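# Gather spilled tool blanks from the lathe bed into the tray

## Task

Move every steel tool blank that spilled across the lathe bed so that each one rests fully inside the tray, and make sure no blank ends up in the chip pan.

## Robot and tools

Robot: two six-joint arms, left_arm and right_arm, each with a two-finger parallel gripper. left_arm's base sits near (+0.002, +0.314, +0.018) m and right_arm's near (-0.041, -0.276, +0.013) m in the scene frame, both turned only a hair about z. The arm names do not match image left and right.

Frames: the scene frame has its origin at table-top height midway between the nominal bases, +x pointing out over the table, +y toward left_arm, +z up. Fixed cameras and the table use it. Each arm's reported hand pose, Hand target and all offsets use that arm's own base frame, whose axes are nearly parallel to the scene's. Rotations turn about the Hand target's position. A gripper's fingers point along its +z and open and close along its y. end_effector_position is the spot between the pads, about 1 cm short of the fingertips.

execute_actions(actions, cameras): actions is a list of actions; each action is a table of up to 15 rows, each row one 1/30 s control step (a shorter table repeats its final row up to step 15). Every row holds 14 numbers in [-1, 1]: left_arm dx, dy, dz, rx, ry, rz, opening, then right_arm's seven in the same order. Both arms always appear. The six pose numbers are an offset, not a pose: they count from that arm's Hand target at the start of the action, in its base axes, and each row counts from that same start, not from the row before. Scale: 1.0 = 0.6 m or 180 degrees; rx, ry, rz form one rotation vector. Sending the same offset in a new action moves the arm further. Opening is absolute: +1 fully open (0.094 m), -1 shut. To leave an arm alone, give zeros for its six pose numbers and repeat its present opening (a 0 opening means half open, not 'no change'). An empty actions list returns status and, by default, all cameras. cameras: list of names, ["all"], or []; an unknown name voids the call.

move(target, speed, blend, opening_speed, grip_force, blocking, cameras): target is one 14-number row laid out as above, or a list of up to 15 rows; every row is an offset from the Hand targets at the move's start, never from the previous row. speed: m/s of path, 0.002 to 2.9, default 0.25 (turns at up to twice that in rad/s); one value or one per row. blend: corner rounding in m, per row or one value; 0 stops at each row. opening_speed: rate of the opening command per second on the -1..+1 scale, at least 0.2. grip_force: newtons per finger pad, 10 to 50, one value or one per arm; it persists, and lower values close slowly. blocking=false returns after about 0.5 s while the move continues. A move lasts at most 10 s. Its result ends with a move: line (done, off_target, moving, held, fault) plus any limits (paced = pose clipped, held = steps withheld). Paths do not avoid obstacles or the other arm; faster moves overshoot and hit harder. Avoid paths passing near an arm's own base.

wait(seconds): 0 to 3600, sends nothing new; a running move continues. stop(): brakes a running move. zoom_image(camera, region): camera is cam_high, cam_low, cam_left_wrist or cam_right_wrist; region [x0, y0, x1, y1] in pixels of that camera's latest image, at most 504 wide and high. read_manual(section): licence texts only. finished_scene(scene): scene number 1 or 2; irreversible, ends the scene and starts the next.

Cameras, all 896x504: cam_high looks down from about (0.48, 0.17, 1.07); cam_low views from the +y side at about (-0.07, 1.20, 0.35); each wrist camera rides on its gripper and its pose updates with the arm.

Results: end_effector_position (m) and end_effector_quat_wxyz per arm in its base frame; Hand target, the last commanded pose that the next offsets start from; Tool commands; grip_measured on the opening scale (reads up to ~2.5 mm wide when empty, a little narrower than a part held firmly); joint positions (last number is finger opening in m), torques, velocities (or 'within noise'), motor temperatures, and for action calls some per-step positions. Printed poses can be off by a few cm.

Behaviour: each step the commanded orientation is clipped to within 40 degrees of the measured one. Friction and load can leave a gripper a few cm short of its target; an execute_actions call with zero offsets re-requests it, or send the remaining gap as an offset. To end a push, command back beyond the gripper's actual position. To release, command an opening clearly above grip_measured.

Avoid: dropping blanks or releasing them while moving, letting any blank reach the chip pan or fall off the table, fast contact with the lathe, table or fixed parts, hard presses, any contact between the two arms (including one gripper closing on the other's fingers), strain on wrist-camera cables, and long stretched-out holds: a MOTOR HOT line appears at 75 °C and at 90 °C the arm folds and stops for the scene. Simulated time and thinking time both count, so work efficiently and smoothly.

Each tool is called after ">>>" by a JSON object that holds its "api" and its "payload", one argument or row to a line.

## Session

>>> {"api": "execute_actions", "payload": {
  "actions": []
}}

Scene clock: 0.00 s.
left_arm: end_effector_position=(+0.1912, -0.1061, +0.2125) grip_measured=+1.000 end_effector_quat_wxyz=(+0.350, -0.212, +0.902, -0.139) | right_arm: end_effector_position=(+0.2612, +0.1589, +0.1790) grip_measured=+1.000 end_effector_quat_wxyz=(+0.349, +0.041, +0.931, +0.097)
Joint positions: left_arm=[-0.929 0.797 0.931 -1.1 -0.514 -1.228 0.094] | right_arm=[0.739 1.092 0.908 -0.714 0.336 0.708 0.094]
Joint velocities: within noise
Joint torques (N m): no reading
Motor temperatures (°C): left_arm=[27 28 29 31 24 28 29] | right_arm=[27 30 31 34 26 25 26]
Heat: left arm: 31 °C; right arm: 34 °C.
Hand target: left_arm +0.1923, -0.1048, +0.2206; +0.361, -0.212, +0.897, -0.144 | right_arm +0.2630, +0.1597, +0.1894; +0.362, +0.040, +0.926, +0.103
Tool commands: left_gripper/opening=+1.0 right_gripper/opening=+1.0

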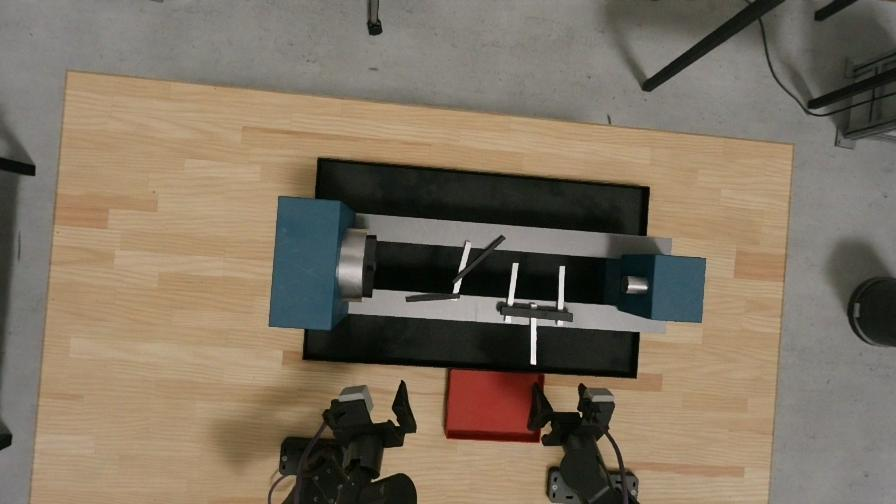

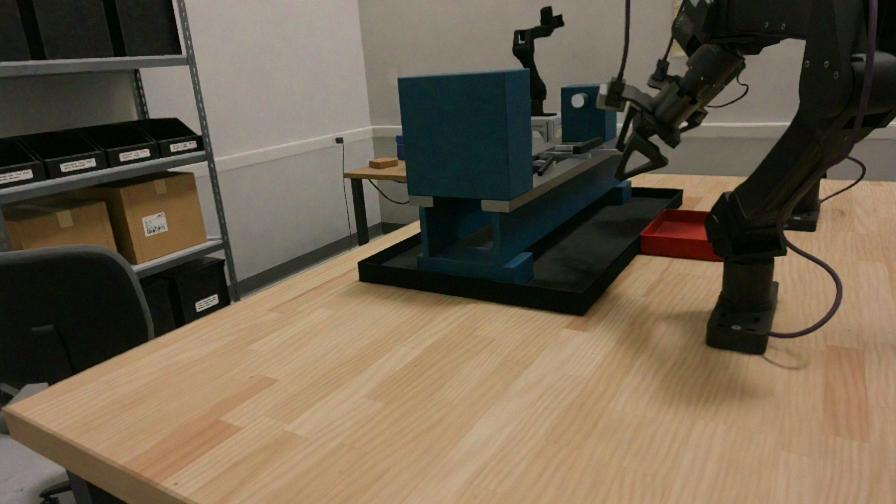

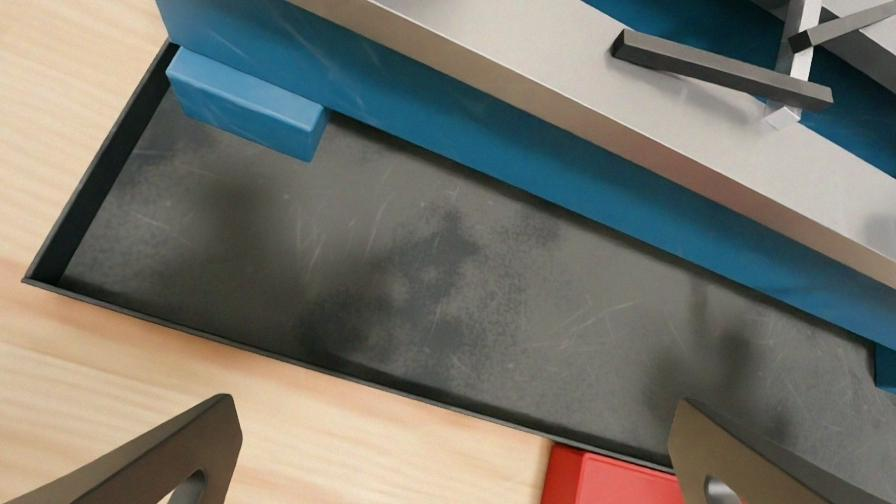

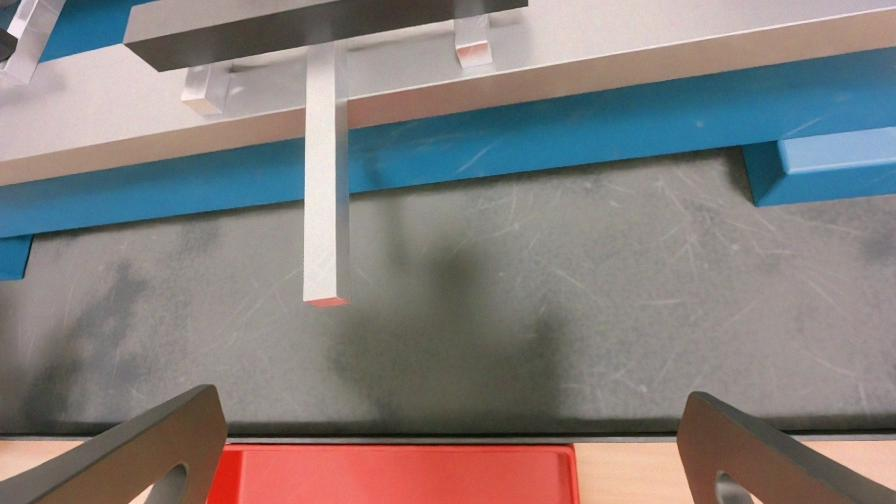

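>>> {"api": "zoom_image", "payload": {
  "camera": "cam_high",
  "region": [370, 210, 610, 380]
}}

>>> {"api": "zoom_image", "payload": {
  "camera": "cam_right_wrist",
  "region": [0, 0, 504, 330]
}}

>>> {"api": "zoom_image", "payload": {
  "camera": "cam_low",
  "region": [500, 60, 700, 260]
}}

Scaled by 2.100 from the camera's image (finer frame: 1280x720).

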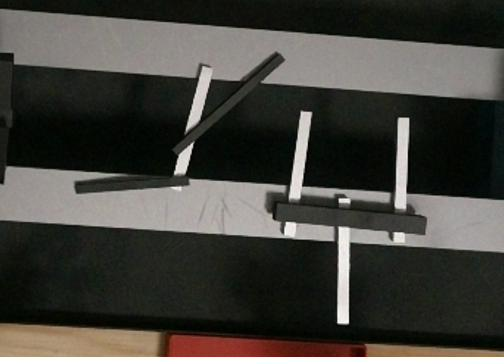

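Scaled by 1.000.

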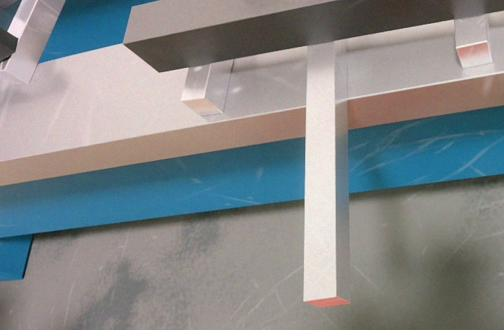

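Scaled by 2.520 from the camera's image (finer frame: 1280x720).

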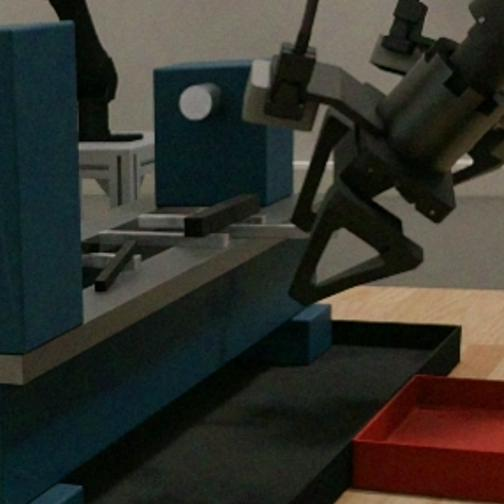

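>>> {"api": "move", "payload": {
  "target": [0.196,-0.158,0.116,0,0,0,1, 0.083,0,0.133,0,0,0,1],
  "speed": 0.25,
  "cameras": ["all"]
}}

Scene clock: 258.37 s.
left_arm: end_effector_position=(+0.3056, -0.1975, +0.2755) grip_measured=+1.000 end_effector_quat_wxyz=(+0.350, -0.214, +0.902, -0.134) | right_arm: end_effector_position=(+0.3129, +0.1605, +0.2576) grip_measured=+1.000 end_effector_quat_wxyz=(+0.358, +0.046, +0.927, +0.102)
Joint positions: left_arm=[-0.788 1.4 1.492 -1.01 -0.437 -1.103 0.094] | right_arm=[0.6 1.276 1.313 -0.879 0.254 0.602 0.094]
Joint torques (N m): left_arm=[0.77 -3.63 10.65 1.22 -0.23 0.1] | right_arm=[-0.9 -3.45 9.17 1.01 0.04 -0.11]
Motor temperatures (°C): left_arm=[27 26 31 32 24 27 27] | right_arm=[26 28 36 36 26 25 25]
Heat: left arm: 32 °C; right arm: 36 °C.
Hand target: left_arm +0.3099, -0.1996, +0.2902; +0.361, -0.212, +0.897, -0.144 | right_arm +0.3128, +0.1597, +0.2692; +0.362, +0.040, +0.926, +0.103
Off the commanded pose: left_arm 0.015 m, 2 deg | right_arm 0.012 m, 1 deg.
move: off_target (left_arm, right_arm)
cam_left_wrist: T_world_to_cam=[[0.29748, -0.87662, 0.3782, -0.3644], [-0.891, -0.39722, -0.21987, 0.29298], [0.34297, -0.27157, -0.89923, 0.17988]] pos_world=[0.30775, -0.15421, 0.36399]
cam_right_wrist: T_world_to_cam=[[-0.00105, -0.9734, -0.2291, 0.21821], [-0.96231, 0.06329, -0.2645, 0.39099], [0.27197, 0.22019, -0.93678, 0.21061]] pos_world=[0.3192, 0.14129, 0.35071]

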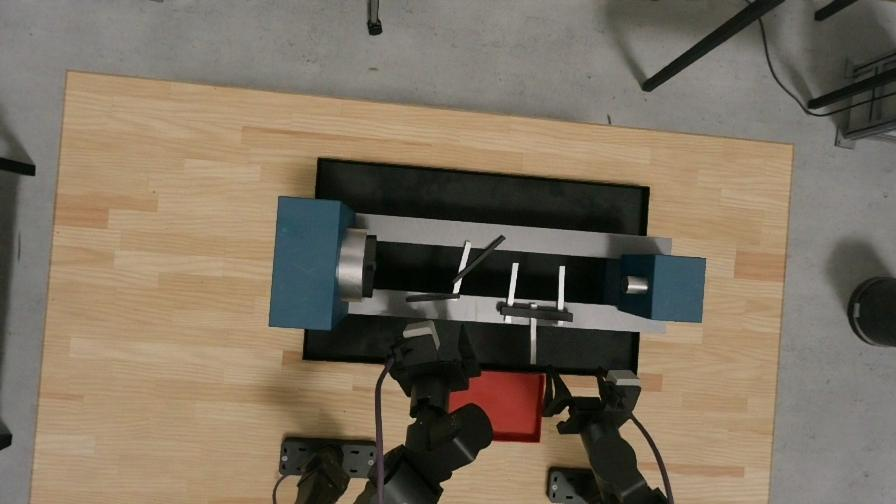

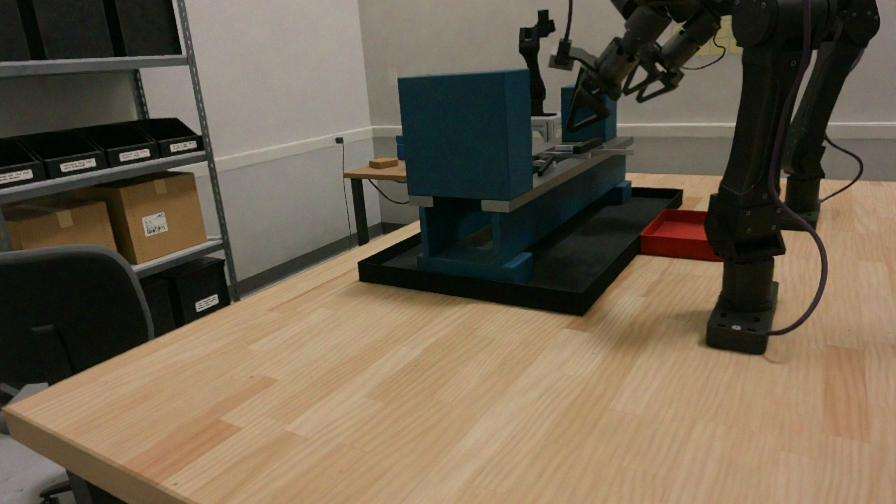

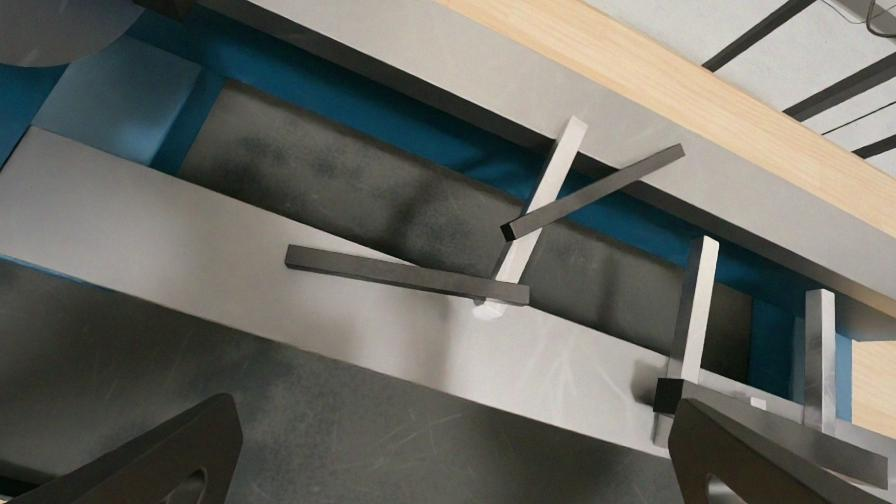

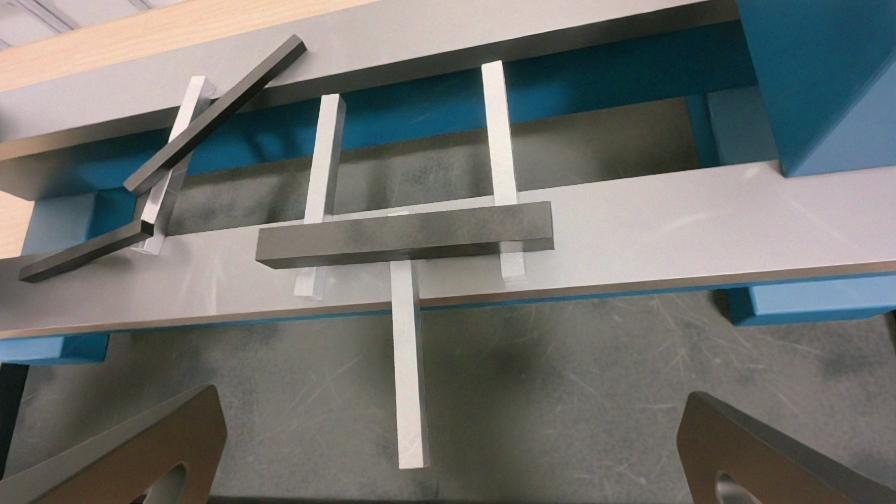

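>>> {"api": "zoom_image", "payload": {
  "camera": "cam_high",
  "region": [380, 300, 660, 460]
}}

Scaled by 1.800 from the camera's image (finer frame: 1280x720).

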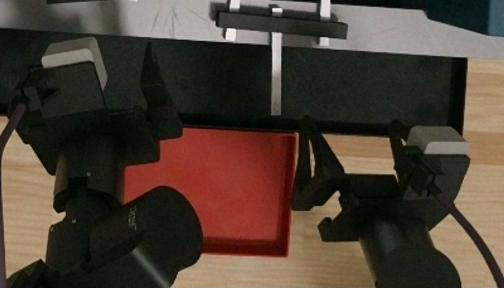

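>>> {"api": "move", "payload": {
  "target": [0.2,-0.1,0.05,0.1311,-0.0594,-0.329,0.3, 0.0287,0.0822,-0.1153,-0.0698,-0.0158,0.0255,-0.04],
  "speed": 0.25,
  "cameras": ["cam_high","cam_left_wrist","cam_right_wrist"]
}}

Scene clock: 398.90 s.
left_arm: end_effector_position=(+0.4324, -0.2584, +0.3152) grip_measured=+0.302 end_effector_quat_wxyz=(+0.358, +0.335, +0.861, -0.137) | right_arm: end_effector_position=(+0.3262, +0.2057, +0.1994) grip_measured=-0.038 end_effector_quat_wxyz=(+0.367, -0.039, +0.929, +0.019)
Joint positions: left_arm=[-0.475 1.929 2.218 -1.09 0.184 0.194 0.061] | right_arm=[0.758 1.446 1.233 -0.721 0.435 0.528 0.045]
Joint torques (N m): left_arm=[0.68 -6.94 10.29 1.11 0.19 0.07] | right_arm=[0.62 -4.9 5.01 1.64 0.38 -0.11]
Heat: left arm: 35 °C; right arm: 36 °C.
Hand target: left_arm +0.4299, -0.2596, +0.3202; +0.355, +0.343, +0.858, -0.142 | right_arm +0.3300, +0.2090, +0.2001; +0.382, -0.039, +0.923, +0.016
Off the commanded pose: left_arm 0.006 m, 1 deg | right_arm 0.005 m, 2 deg.
move: done
cam_left_wrist: T_world_to_cam=[[-0.67102, -0.74123, -0.01767, 0.10796], [-0.69099, 0.63382, -0.34757, 0.61072], [0.26883, -0.22102, -0.93749, 0.21281]] pos_world=[0.43723, -0.26002, 0.41368]
cam_right_wrist: T_world_to_cam=[[0.09799, -0.99509, -0.01359, 0.17808], [-0.95408, -0.09006, -0.2857, 0.4187], [0.28307, 0.04096, -0.95822, 0.18005]] pos_world=[0.33106, 0.20754, 0.29457]

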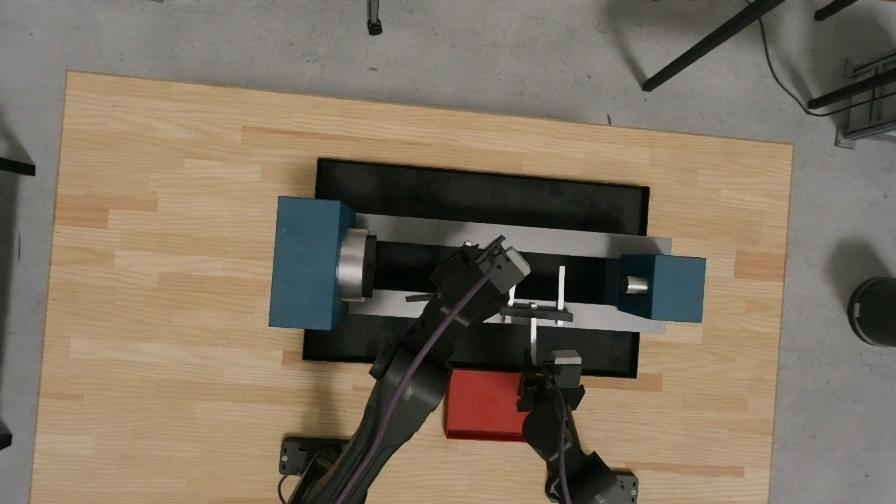

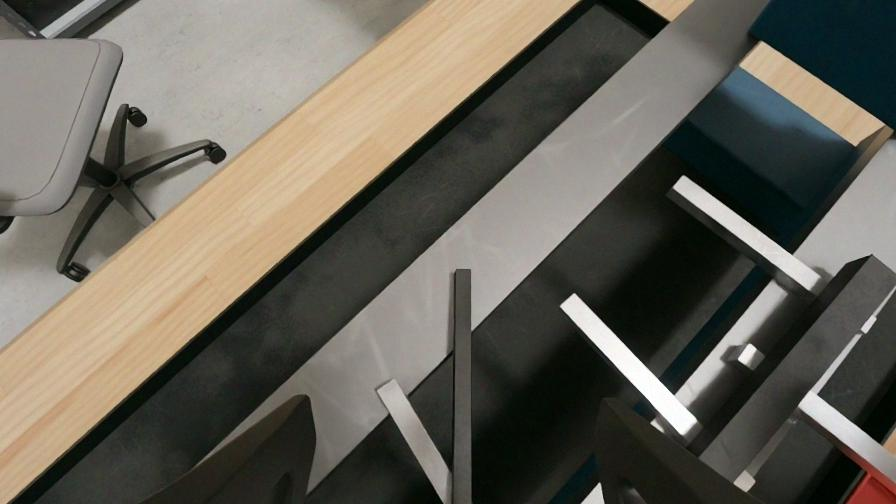

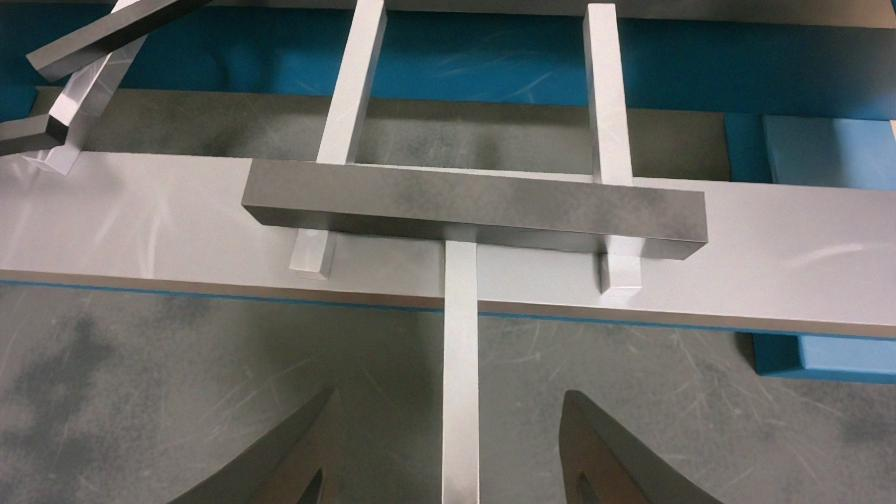

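>>> {"api": "move", "payload": {
  "target": [0.0012,-0.0133,-0.1,0,0,0,-0.3, 0.0083,0,-0.0867,0,0,0,-0.04],
  "speed": 0.15,
  "cameras": ["cam_left_wrist","cam_right_wrist"]
}}

Scene clock: 480.47 s.
left_arm: end_effector_position=(+0.4338, -0.2591, +0.2394) grip_measured=-0.298 end_effector_quat_wxyz=(+0.324, +0.337, +0.874, -0.133) | right_arm: end_effector_position=(+0.3301, +0.2085, +0.1470) grip_measured=-0.038 end_effector_quat_wxyz=(+0.368, -0.044, +0.929, +0.017)
Joint positions: left_arm=[-0.475 1.88 1.877 -0.872 0.184 0.194 0.033] | right_arm=[0.757 1.48 1.054 -0.507 0.435 0.517 0.045]
Joint torques (N m): left_arm=[-1.02 -10.5 6.22 1.73 0.09 -0.07] | right_arm=[-0.31 -5.26 5.04 1.67 0.32 -0.11]
Heat: left arm: 35 °C; right arm: 39 °C.
Hand target: left_arm +0.4306, -0.2676, +0.2602; +0.355, +0.343, +0.858, -0.142 | right_arm +0.3350, +0.2090, +0.1480; +0.382, -0.039, +0.923, +0.016
Off the commanded pose: left_arm 0.023 m, 4 deg | right_arm 0.005 m, 2 deg.
move: off_target (left_arm)
cam_left_wrist: T_world_to_cam=[[-0.67158, -0.74093, 0.00133, 0.10278], [-0.71153, 0.64443, -0.28006, 0.58128], [0.20665, -0.18903, -0.95998, 0.18176]] pos_world=[0.44506, -0.26409, 0.33715]
cam_right_wrist: T_world_to_cam=[[0.10429, -0.99452, -0.00712, 0.17668], [-0.95296, -0.09788, -0.28685, 0.40905], [0.28458, 0.0367, -0.95795, 0.12909]] pos_world=[0.33465, 0.21101, 0.24225]

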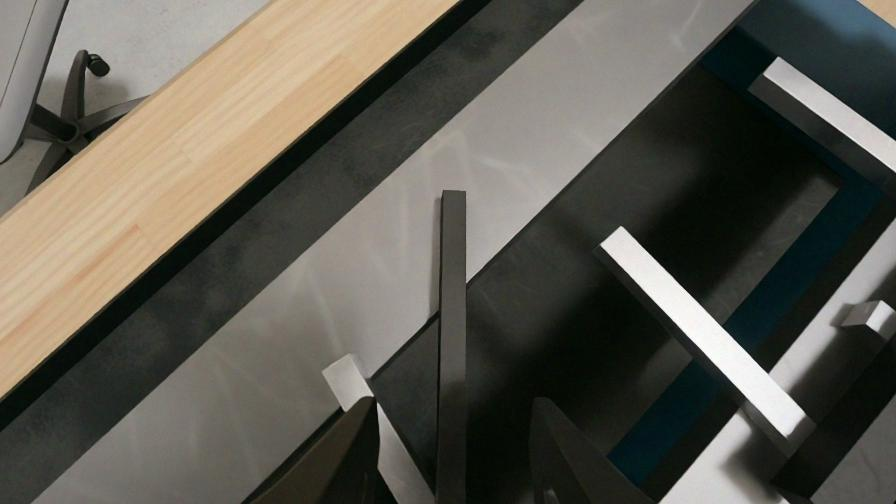

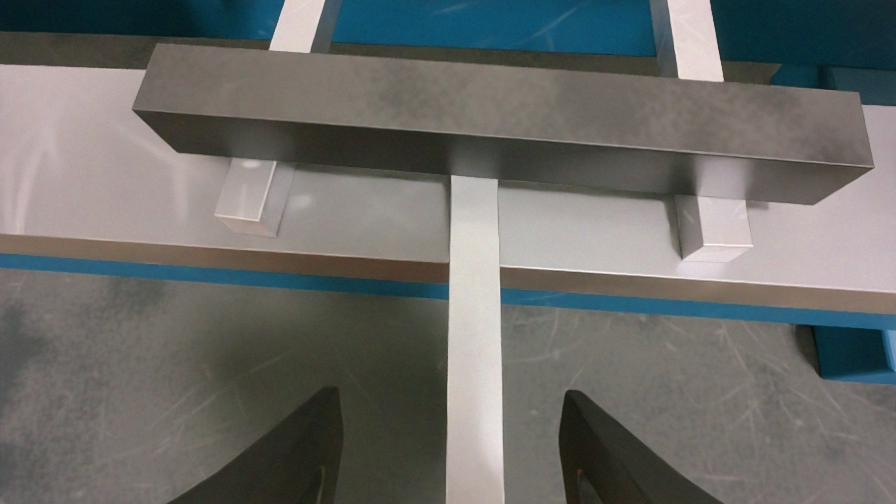

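>>> {"api": "move", "payload": {
  "target": [
    [0.014,-0.0075,-0.0583,0,0,0,-0.574, 0.0005,-0.0067,0,0,0,0,-0.04],
    [0.014,-0.0075,-0.0583,0,0,0,-0.574, 0.0005,-0.0067,0,0,0,0,-1]
  ],
  "speed": 0.1,
  "opening_speed": 1.0,
  "cameras": ["cam_left_wrist","cam_right_wrist"]
}}

Scene clock: 510.43 s.
left_arm: end_effector_position=(+0.4407, -0.2627, +0.2105) grip_measured=-0.572 end_effector_quat_wxyz=(+0.330, +0.337, +0.872, -0.134) | right_arm: end_effector_position=(+0.3302, +0.2051, +0.1436) grip_measured=-0.799 end_effector_quat_wxyz=(+0.366, -0.046, +0.929, +0.012)
Joint positions: left_arm=[-0.475 1.88 1.753 -0.735 0.184 0.194 0.02] | right_arm=[0.751 1.48 1.043 -0.502 0.437 0.507 0.009]
Joint torques (N m): left_arm=[-1.03 -9.78 6.11 1.77 0.09 -0.06] | right_arm=[-0.75 -5.96 4.98 1.63 0.27 -0.08]
Motor temperatures (°C): left_arm=[27 31 33 34 24 27 27] | right_arm=[26 28 35 38 26 24 25]
Heat: left arm: 34 °C; right arm: 38 °C.
Hand target: left_arm +0.4390, -0.2721, +0.2252; +0.355, +0.343, +0.858, -0.142 | right_arm +0.3353, +0.2050, +0.1480; +0.382, -0.039, +0.923, +0.016
Off the commanded pose: left_arm 0.018 m, 4 deg | right_arm 0.007 m, 2 deg.
move: off_target (left_arm)
cam_left_wrist: T_world_to_cam=[[-0.67157, -0.74094, -0.00185, 0.10552], [-0.7084, 0.64282, -0.29147, 0.58102], [0.21715, -0.19443, -0.95658, 0.14519]] pos_world=[0.45094, -0.26708, 0.30844]
cam_right_wrist: T_world_to_cam=[[0.10504, -0.99445, 0.00491, 0.17126], [-0.95375, -0.10214, -0.28273, 0.40847], [0.28166, 0.02502, -0.95919, 0.12938]] pos_world=[0.33514, 0.2088, 0.23874]

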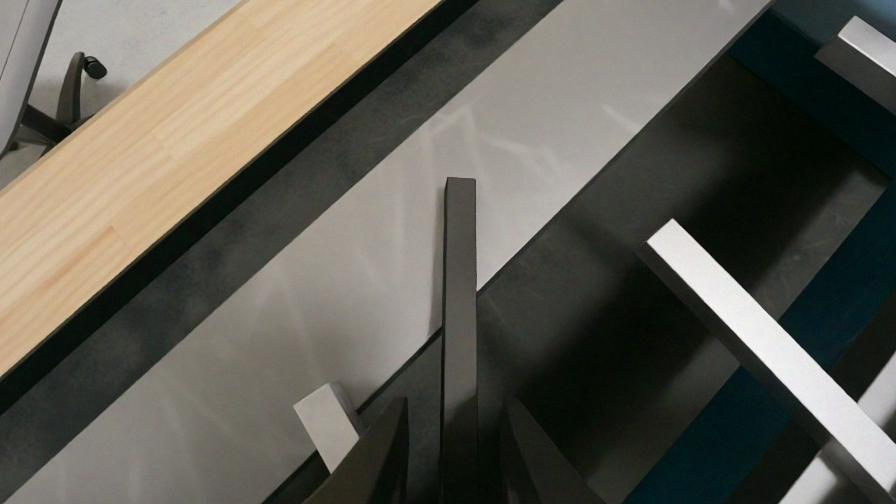

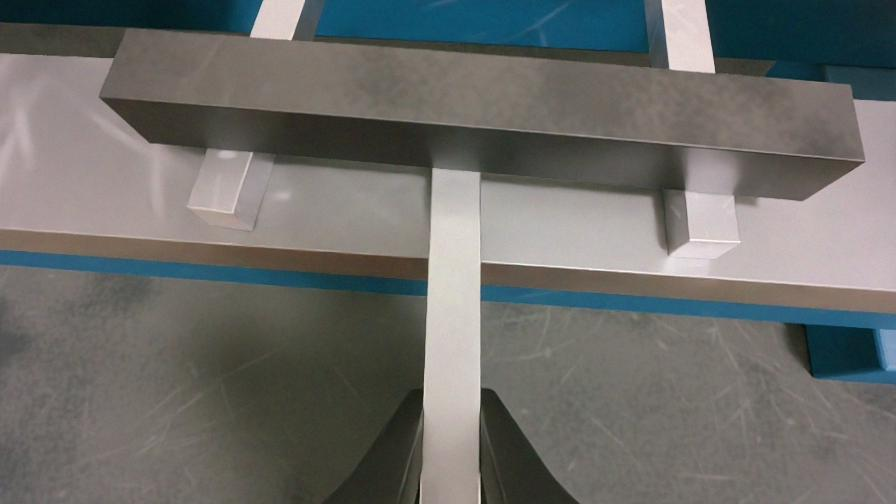

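>>> {"api": "move", "payload": {
  "target": [
    [0.0043,-0.0037,-0.027,0,0,0,-0.574, -0.02,-0.0017,0,0,0,0,-1],
    [0.0043,-0.0037,-0.027,0,0,0,-1, -0.02,-0.0017,0,0,0,0,-1]
  ],
  "speed": 0.04,
  "opening_speed": 0.7,
  "cameras": ["cam_left_wrist","cam_right_wrist"]
}}

Scene clock: 529.37 s.
left_arm: end_effector_position=(+0.4418, -0.2659, +0.1975) grip_measured=-0.850 end_effector_quat_wxyz=(+0.333, +0.338, +0.870, -0.135) | right_arm: end_effector_position=(+0.3290, +0.2049, +0.1427) grip_measured=-0.799 end_effector_quat_wxyz=(+0.374, -0.045, +0.926, +0.012)
Joint positions: left_arm=[-0.48 1.88 1.696 -0.671 0.184 0.194 0.007] | right_arm=[0.758 1.471 1.022 -0.479 0.451 0.51 0.009]
Joint torques (N m): left_arm=[-0.85 -9.26 6.23 1.76 0.07 -0.09] | right_arm=[0.84 -7.84 4.45 1.21 0.29 0.12]
Heat: left arm: 34 °C; right arm: 38 °C.
Hand target: left_arm +0.4416, -0.2743, +0.2090; +0.355, +0.343, +0.858, -0.142 | right_arm +0.3233, +0.2040, +0.1480; +0.382, -0.039, +0.923, +0.016
Off the commanded pose: left_arm 0.014 m, 3 deg | right_arm 0.008 m, 1 deg.
move: off_target (left_arm); target 2's new opening was sent with left_arm's hand 0.013 m and 3 deg from that target
cam_left_wrist: T_world_to_cam=[[-0.67491, -0.73789, -0.00386, 0.10654], [-0.70348, 0.64499, -0.29851, 0.57985], [0.22276, -0.19875, -0.9544, 0.12786]] pos_world=[0.45133, -0.26997, 0.29553]
cam_right_wrist: T_world_to_cam=[[0.10228, -0.99474, 0.0051, 0.17209], [-0.94958, -0.09916, -0.29743, 0.40713], [0.29637, 0.02558, -0.95473, 0.12328]] pos_world=[0.33247, 0.2084, 0.23791]

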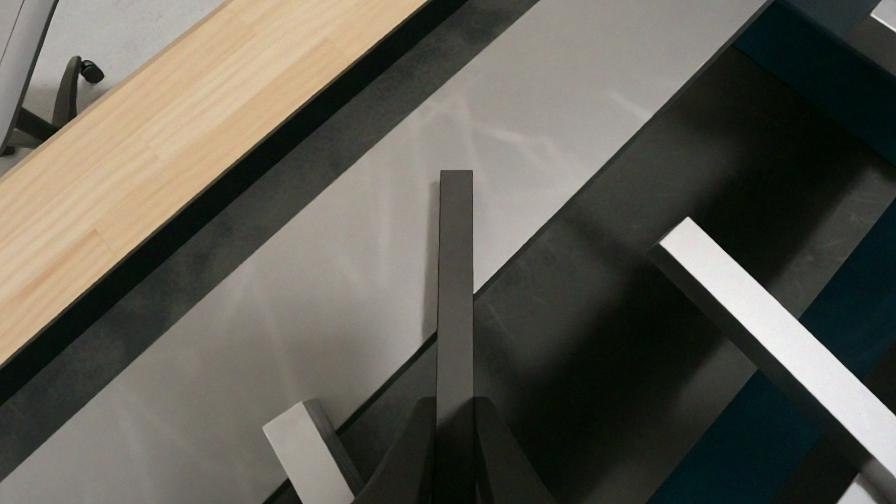

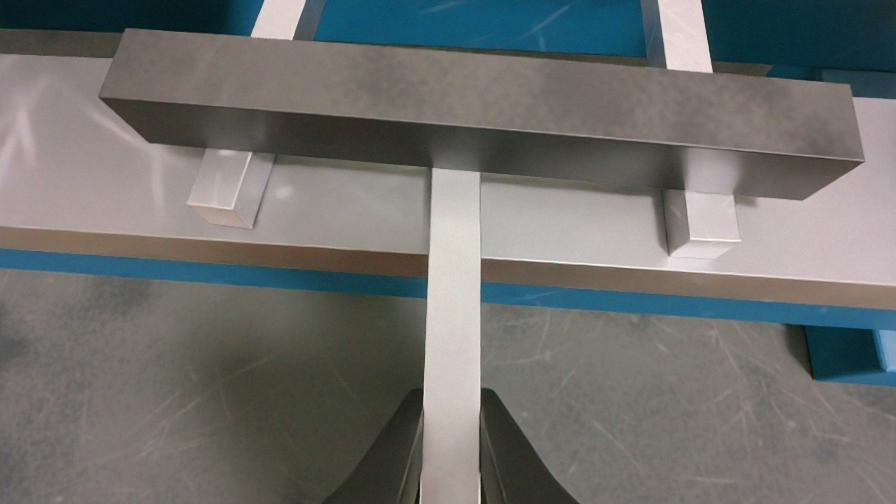

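>>> {"api": "move", "payload": {
  "target": [-0.0125,0.0063,0.1333,0,0,0,-1, -0.0167,-0.0014,-0.005,0,0,0,-1],
  "speed": 0.08,
  "cameras": ["cam_left_wrist","cam_right_wrist"]
}}

Scene clock: 548.47 s.
left_arm: end_effector_position=(+0.4375, -0.2628, +0.2773) grip_measured=-0.850 end_effector_quat_wxyz=(+0.349, +0.337, +0.863, -0.136) | right_arm: end_effector_position=(+0.3204, +0.2037, +0.1419) grip_measured=-0.799 end_effector_quat_wxyz=(+0.378, -0.043, +0.925, +0.011)
Joint positions: left_arm=[-0.478 1.897 2.02 -0.942 0.184 0.194 0.007] | right_arm=[0.781 1.443 0.989 -0.476 0.472 0.53 0.009]
Joint torques (N m): left_arm=[-0.91 -7.41 11.22 1.16 0.07 -0.09] | right_arm=[0.91 -7.31 4.49 1.14 0.24 0.12]
Heat: left arm: 35 °C; right arm: 37 °C.
Hand target: left_arm +0.4341, -0.2705, +0.2890; +0.355, +0.343, +0.858, -0.142 | right_arm +0.3133, +0.2031, +0.1450; +0.382, -0.039, +0.923, +0.016
Off the commanded pose: left_arm 0.014 m, 1 deg | right_arm 0.008 m, 1 deg.
move: off_target (left_arm)
cam_left_wrist: T_world_to_cam=[[-0.67354, -0.73904, -0.01293, 0.10787], [-0.6946, 0.63882, -0.33081, 0.60211], [0.25274, -0.21383, -0.94361, 0.18559]] pos_world=[0.44397, -0.26524, 0.3757]
cam_right_wrist: T_world_to_cam=[[0.09801, -0.99517, 0.00571, 0.17321], [-0.94703, -0.09503, -0.30675, 0.39821], [0.30582, 0.02466, -0.95177, 0.1218]] pos_world=[0.32289, 0.20721, 0.23709]

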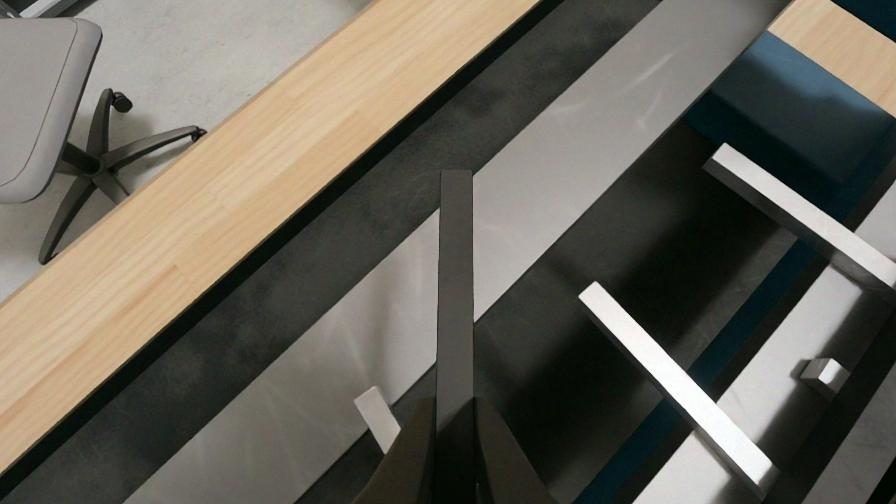

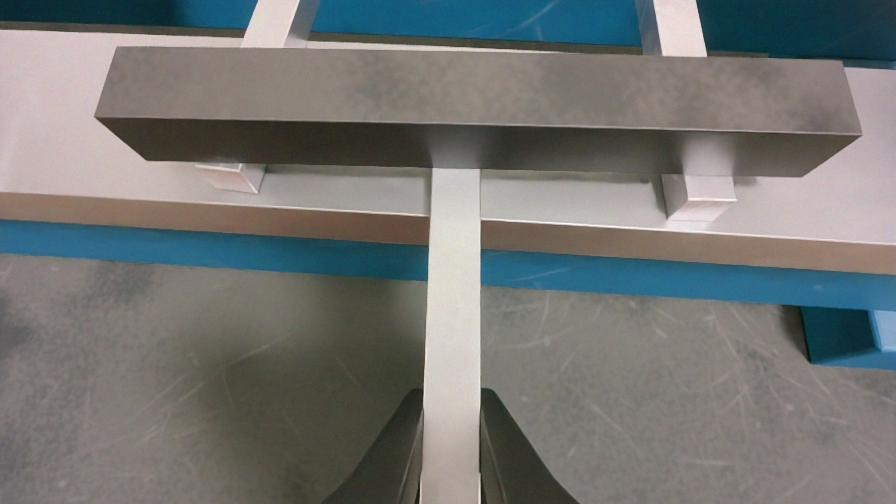

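>>> {"api": "move", "payload": {
  "target": [
    [0,0,0,0,0,0,-1, 0.036,0.003,0.005,0,0,0,-1],
    [0,0,0,0,0,0,-1, 0.036,0.003,0.005,0,0,0,-0.04],
    [0,0,0,0,0,0,-1, -0.03,-0.002,0.09,0,0,0,-0.04]
  ],
  "speed": 0.08,
  "opening_speed": 0.7,
  "cameras": ["cam_high","cam_right_wrist"]
}}

Scene clock: 610.10 s.
left_arm: end_effector_position=(+0.4375, -0.2628, +0.2773) grip_measured=-0.850 end_effector_quat_wxyz=(+0.349, +0.337, +0.863, -0.136) | right_arm: end_effector_position=(+0.2949, +0.2013, +0.1739) grip_measured=-0.042 end_effector_quat_wxyz=(+0.360, -0.051, +0.932, +0.007)
Joint positions: left_arm=[-0.478 1.897 2.02 -0.942 0.184 0.194 0.007] | right_arm=[0.831 1.376 1.091 -0.703 0.478 0.576 0.045]
Joint torques (N m): left_arm=[-0.91 -7.47 11.18 1.18 0.06 -0.08] | right_arm=[0.8 -6.9 9.2 0.79 0.43 0.1]
Motor temperatures (°C): left_arm=[27 32 38 33 24 27 29] | right_arm=[26 32 35 37 26 24 27]
Heat: left arm: 38 °C; right arm: 37 °C.
Hand target: left_arm +0.4341, -0.2705, +0.2890; +0.355, +0.343, +0.858, -0.142 | right_arm +0.2953, +0.2019, +0.1990; +0.382, -0.039, +0.923, +0.016
Off the commanded pose: left_arm 0.014 m, 1 deg | right_arm 0.025 m, 3 deg.
move: off_target (right_arm); target 2's new opening was sent with right_arm's hand 0.011 m and 1 deg from that target
cam_right_wrist: T_world_to_cam=[[0.11053, -0.99375, 0.01555, 0.16741], [-0.95703, -0.11064, -0.26806, 0.38306], [0.2681, 0.01475, -0.96328, 0.17521]] pos_world=[0.30112, 0.20617, 0.26886]

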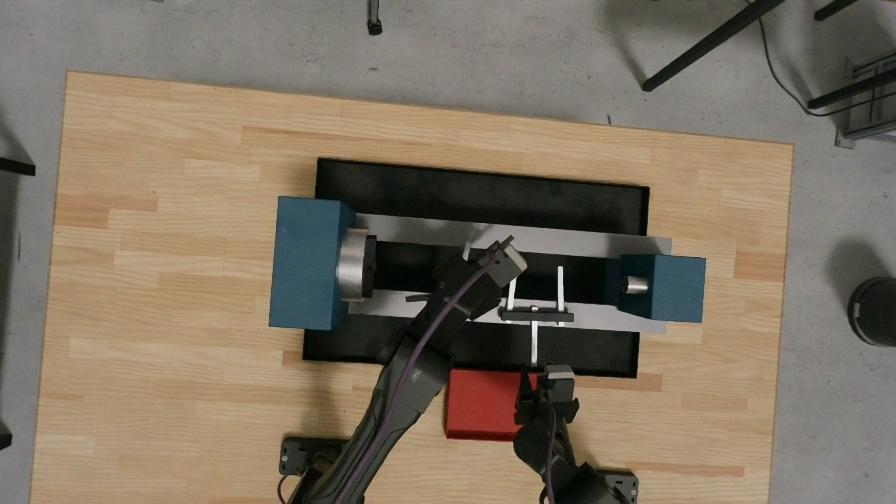

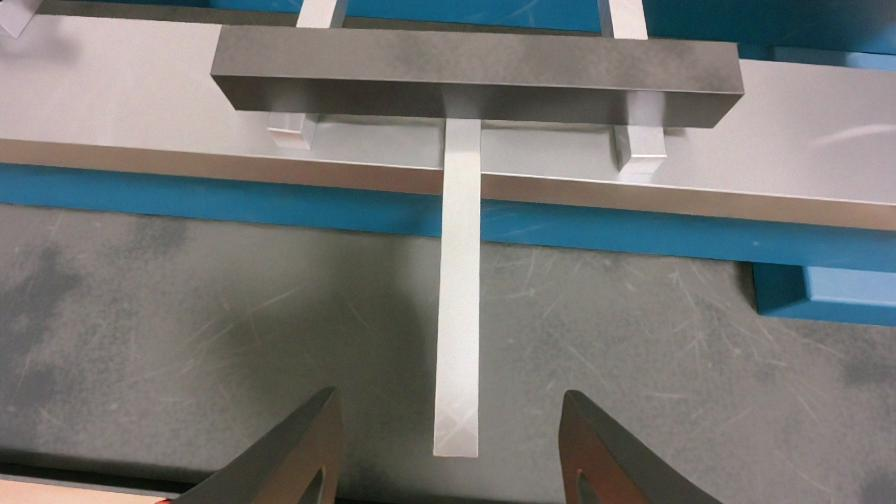

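>>> {"api": "move", "payload": {
  "target": [
    [0,0,0,0,0,0,-1, -0.158,-0.37,0.083,0,0,0,-0.04],
    [-0.307,-0.1,0.018,0,0,-0.2578,-1, -0.158,-0.37,0.083,0,0,0,-0.04],
    [-0.412,-0.131,-0.293,0,0,-0.2578,-1, -0.158,-0.37,0.083,0,0,0,-0.04]
  ],
  "speed": 0.25,
  "blend": [0.03,0.05,0],
  "cameras": ["cam_high","cam_left_wrist","cam_right_wrist"]
}}

Scene clock: 627.27 s.
left_arm: end_effector_position=(+0.1889, -0.3399, +0.0977) grip_measured=-0.850 end_effector_quat_wxyz=(+0.239, +0.649, +0.672, -0.263) | right_arm: end_effector_position=(+0.2020, -0.0242, +0.2397) grip_measured=-0.042 end_effector_quat_wxyz=(+0.380, -0.030, +0.925, +0.008)
Joint positions: left_arm=[-0.855 1.567 0.957 -0.383 0.468 0.539 0.007] | right_arm=[-0.401 0.707 1.011 -1.149 -0.313 -0.346 0.045]
Joint torques (N m): left_arm=[-1.16 -7.64 5.9 1.58 0.23 -0.1] | right_arm=[-0.92 0.66 8.28 1 -0.29 -0.1]
Heat: left arm: 37 °C; right arm: 36 °C.
Hand target: left_arm +0.1869, -0.3491, +0.1132; +0.270, +0.654, +0.653, -0.271 | right_arm +0.2005, -0.0201, +0.2488; +0.382, -0.039, +0.923, +0.016
Off the commanded pose: left_arm 0.018 m, 4 deg | right_arm 0.010 m, 1 deg.
move: off_target (left_arm)
cam_left_wrist: T_world_to_cam=[[-0.99925, -0.0233, 0.03088, 0.1816], [-0.03124, 0.95687, -0.28884, 0.39804], [-0.02282, -0.28959, -0.95688, 0.08999]] pos_world=[0.19595, -0.35058, 0.19547]
cam_right_wrist: T_world_to_cam=[[0.07217, -0.99739, 0.00165, -0.03647], [-0.94838, -0.06913, -0.30952, 0.29607], [0.30882, 0.02077, -0.95089, 0.25575]] pos_world=[0.20443, -0.02122, 0.33489]

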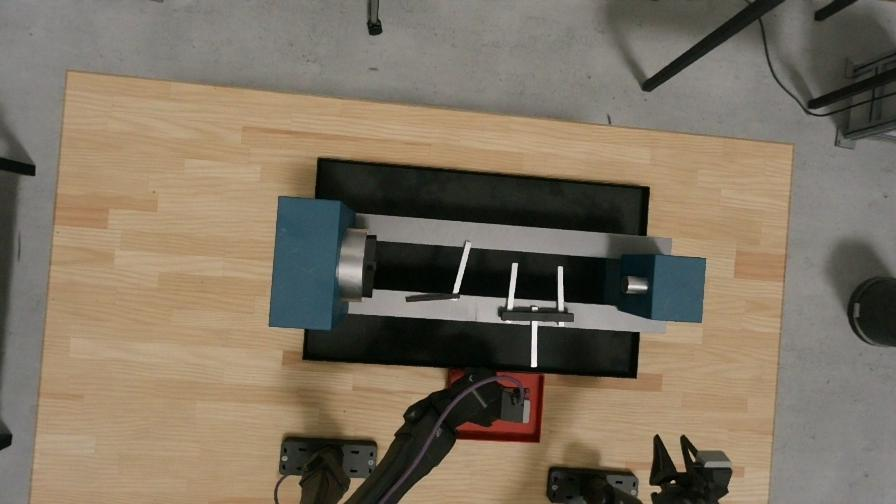

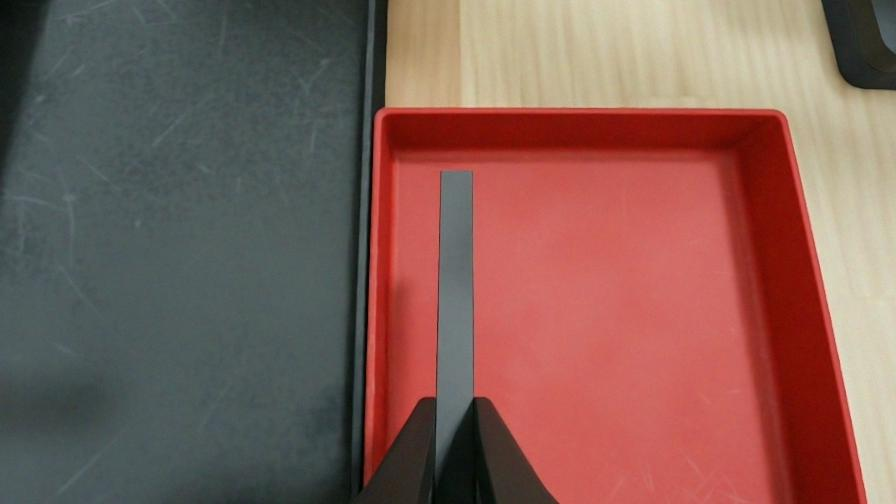

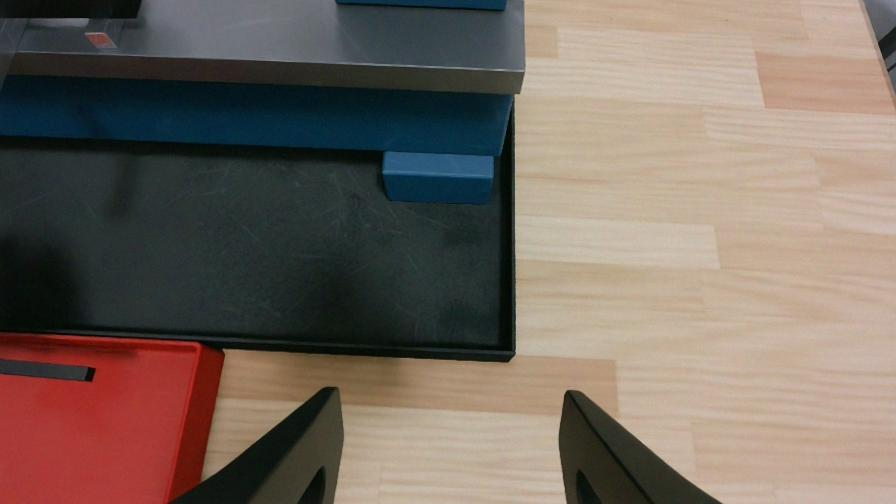

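>>> {"api": "move", "payload": {
  "target": [
    [0.0097,-0.0087,-0.0883,0,0,0,-1, 0,0,0,0,0,0,-0.04],
    [0.0097,-0.0087,-0.0883,0,0,0,-0.574, 0,0,0,0,0,0,-0.04],
    [0.0097,-0.0087,0.03,0,0,0,-0.574, 0,0,0,0,0,0,-0.04]
  ],
  "speed": [0.12,0.12,0.2],
  "opening_speed": 1.0,
  "cameras": ["cam_left_wrist"]
}}

Scene clock: 680.60 s.
left_arm: end_effector_position=(+0.1961, -0.3482, +0.1137) grip_measured=-0.576 end_effector_quat_wxyz=(+0.260, +0.647, +0.665, -0.266) | right_arm: end_effector_position=(+0.2020, -0.0242, +0.2397) grip_measured=-0.042 end_effector_quat_wxyz=(+0.380, -0.030, +0.925, +0.008)
Joint positions: left_arm=[-0.855 1.561 0.992 -0.376 0.468 0.534 0.02] | right_arm=[-0.401 0.707 1.011 -1.149 -0.313 -0.346 0.045]
Joint torques (N m): left_arm=[-0.81 -6.6 10.14 0.92 0.24 -0.02] | right_arm=[-0.83 0.62 8.17 0.99 -0.27 -0.09]
Motor temperatures (°C): left_arm=[27 31 32 35 24 27 30] | right_arm=[26 28 35 35 26 24 26]
Heat: left arm: 35 °C; right arm: 35 °C.
Hand target: left_arm +0.1927, -0.3544, +0.1312; +0.270, +0.654, +0.653, -0.271 | right_arm +0.2005, -0.0201, +0.2488; +0.382, -0.039, +0.923, +0.016
Off the commanded pose: left_arm 0.019 m, 2 deg | right_arm 0.010 m, 1 deg.
move: off_target (left_arm); target 2's new opening was sent with left_arm's hand 0.009 m and 3 deg from that target
cam_left_wrist: T_world_to_cam=[[-0.99965, -0.02604, 0.00365, 0.1904], [-0.02582, 0.94581, -0.32368, 0.40984], [0.00498, -0.32366, -0.94616, 0.08457]] pos_world=[0.2005, -0.3553, 0.21198]

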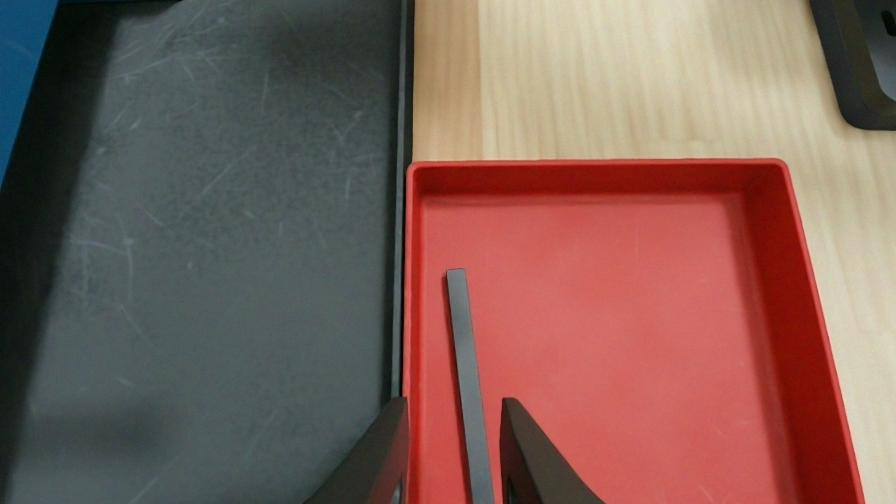

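>>> {"api": "move", "payload": {
  "target": [
    [0.02,0.02,0.15,0,0,0,-0.574, 0,0,0,0,0,0,-0.04],
    [0.2772,0.249,0.2663,0.1116,-0.0351,0.0454,-0.574, 0,0,0,0,0,0,-0.04]
  ],
  "speed": 0.3,
  "blend": [0.04,0],
  "cameras": ["cam_high","cam_left_wrist"]
}}

Scene clock: 691.77 s.
left_arm: end_effector_position=(+0.3599, -0.2044, +0.2856) grip_measured=-0.576 end_effector_quat_wxyz=(+0.233, +0.644, +0.723, -0.090) | right_arm: end_effector_position=(+0.2020, -0.0242, +0.2397) grip_measured=-0.042 end_effector_quat_wxyz=(+0.380, -0.030, +0.925, +0.008)
Joint positions: left_arm=[-0.38 1.912 2.265 -1.53 0.324 1.011 0.02] | right_arm=[-0.401 0.707 1.011 -1.149 -0.313 -0.346 0.045]
Joint torques (N m): left_arm=[-0.35 -6.26 9.16 0.58 0.14 0.08] | right_arm=[-0.83 0.61 8.18 1.03 -0.27 -0.12]
Heat: left arm: 34 °C; right arm: 35 °C.
Hand target: left_arm +0.3591, -0.2050, +0.2909; +0.206, +0.657, +0.719, -0.097 | right_arm +0.2005, -0.0201, +0.2488; +0.382, -0.039, +0.923, +0.016
Off the commanded pose: left_arm 0.005 m, 3 deg | right_arm 0.010 m, 1 deg.
joint sent to its limit (left arm) — joint 4 (wrist pitch), lower limit. The joint targets are off in position, not in orientation.
move: off_target (left_arm)
cam_left_wrist: T_world_to_cam=[[-0.97093, -0.15422, -0.18304, 0.37402], [-0.1485, 0.98791, -0.04462, 0.30674], [0.18771, -0.01614, -0.98209, 0.30028]] pos_world=[0.35233, -0.2405, 0.37705]

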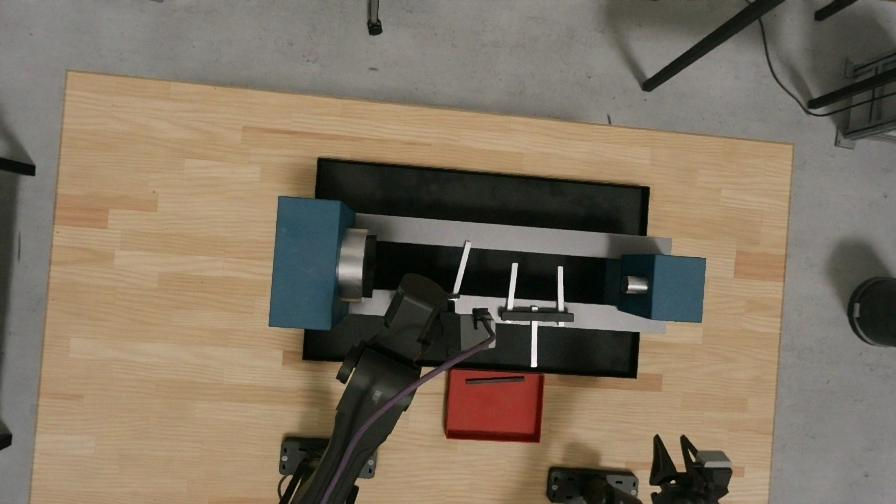

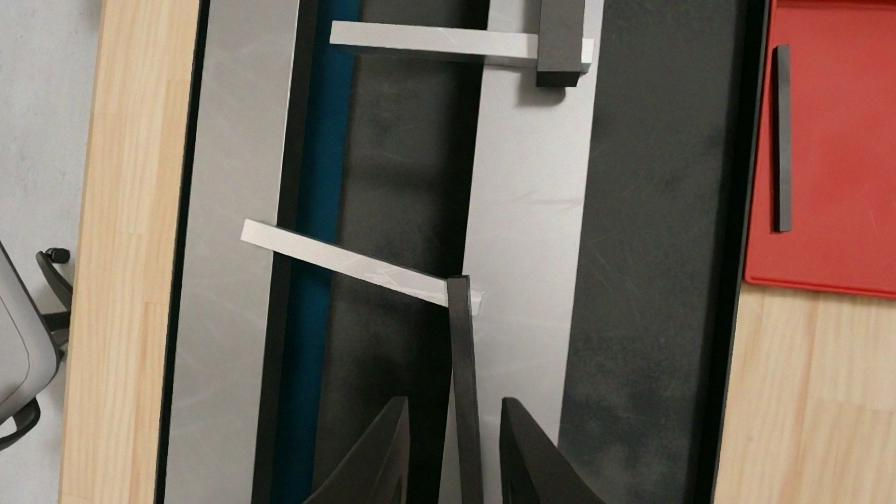

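>>> {"api": "zoom_image", "payload": {
  "camera": "cam_left_wrist",
  "region": [360, 230, 600, 504]
}}

Scaled by 1.839 from the camera's image (finer frame: 1280x720).

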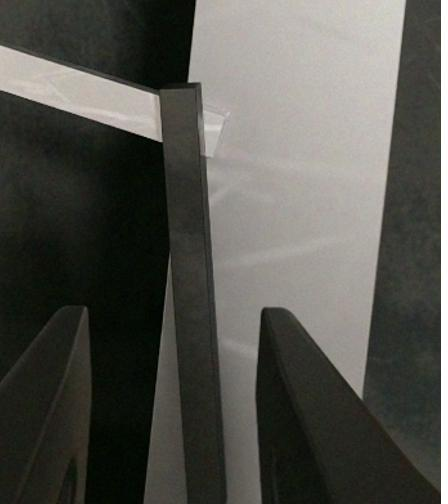

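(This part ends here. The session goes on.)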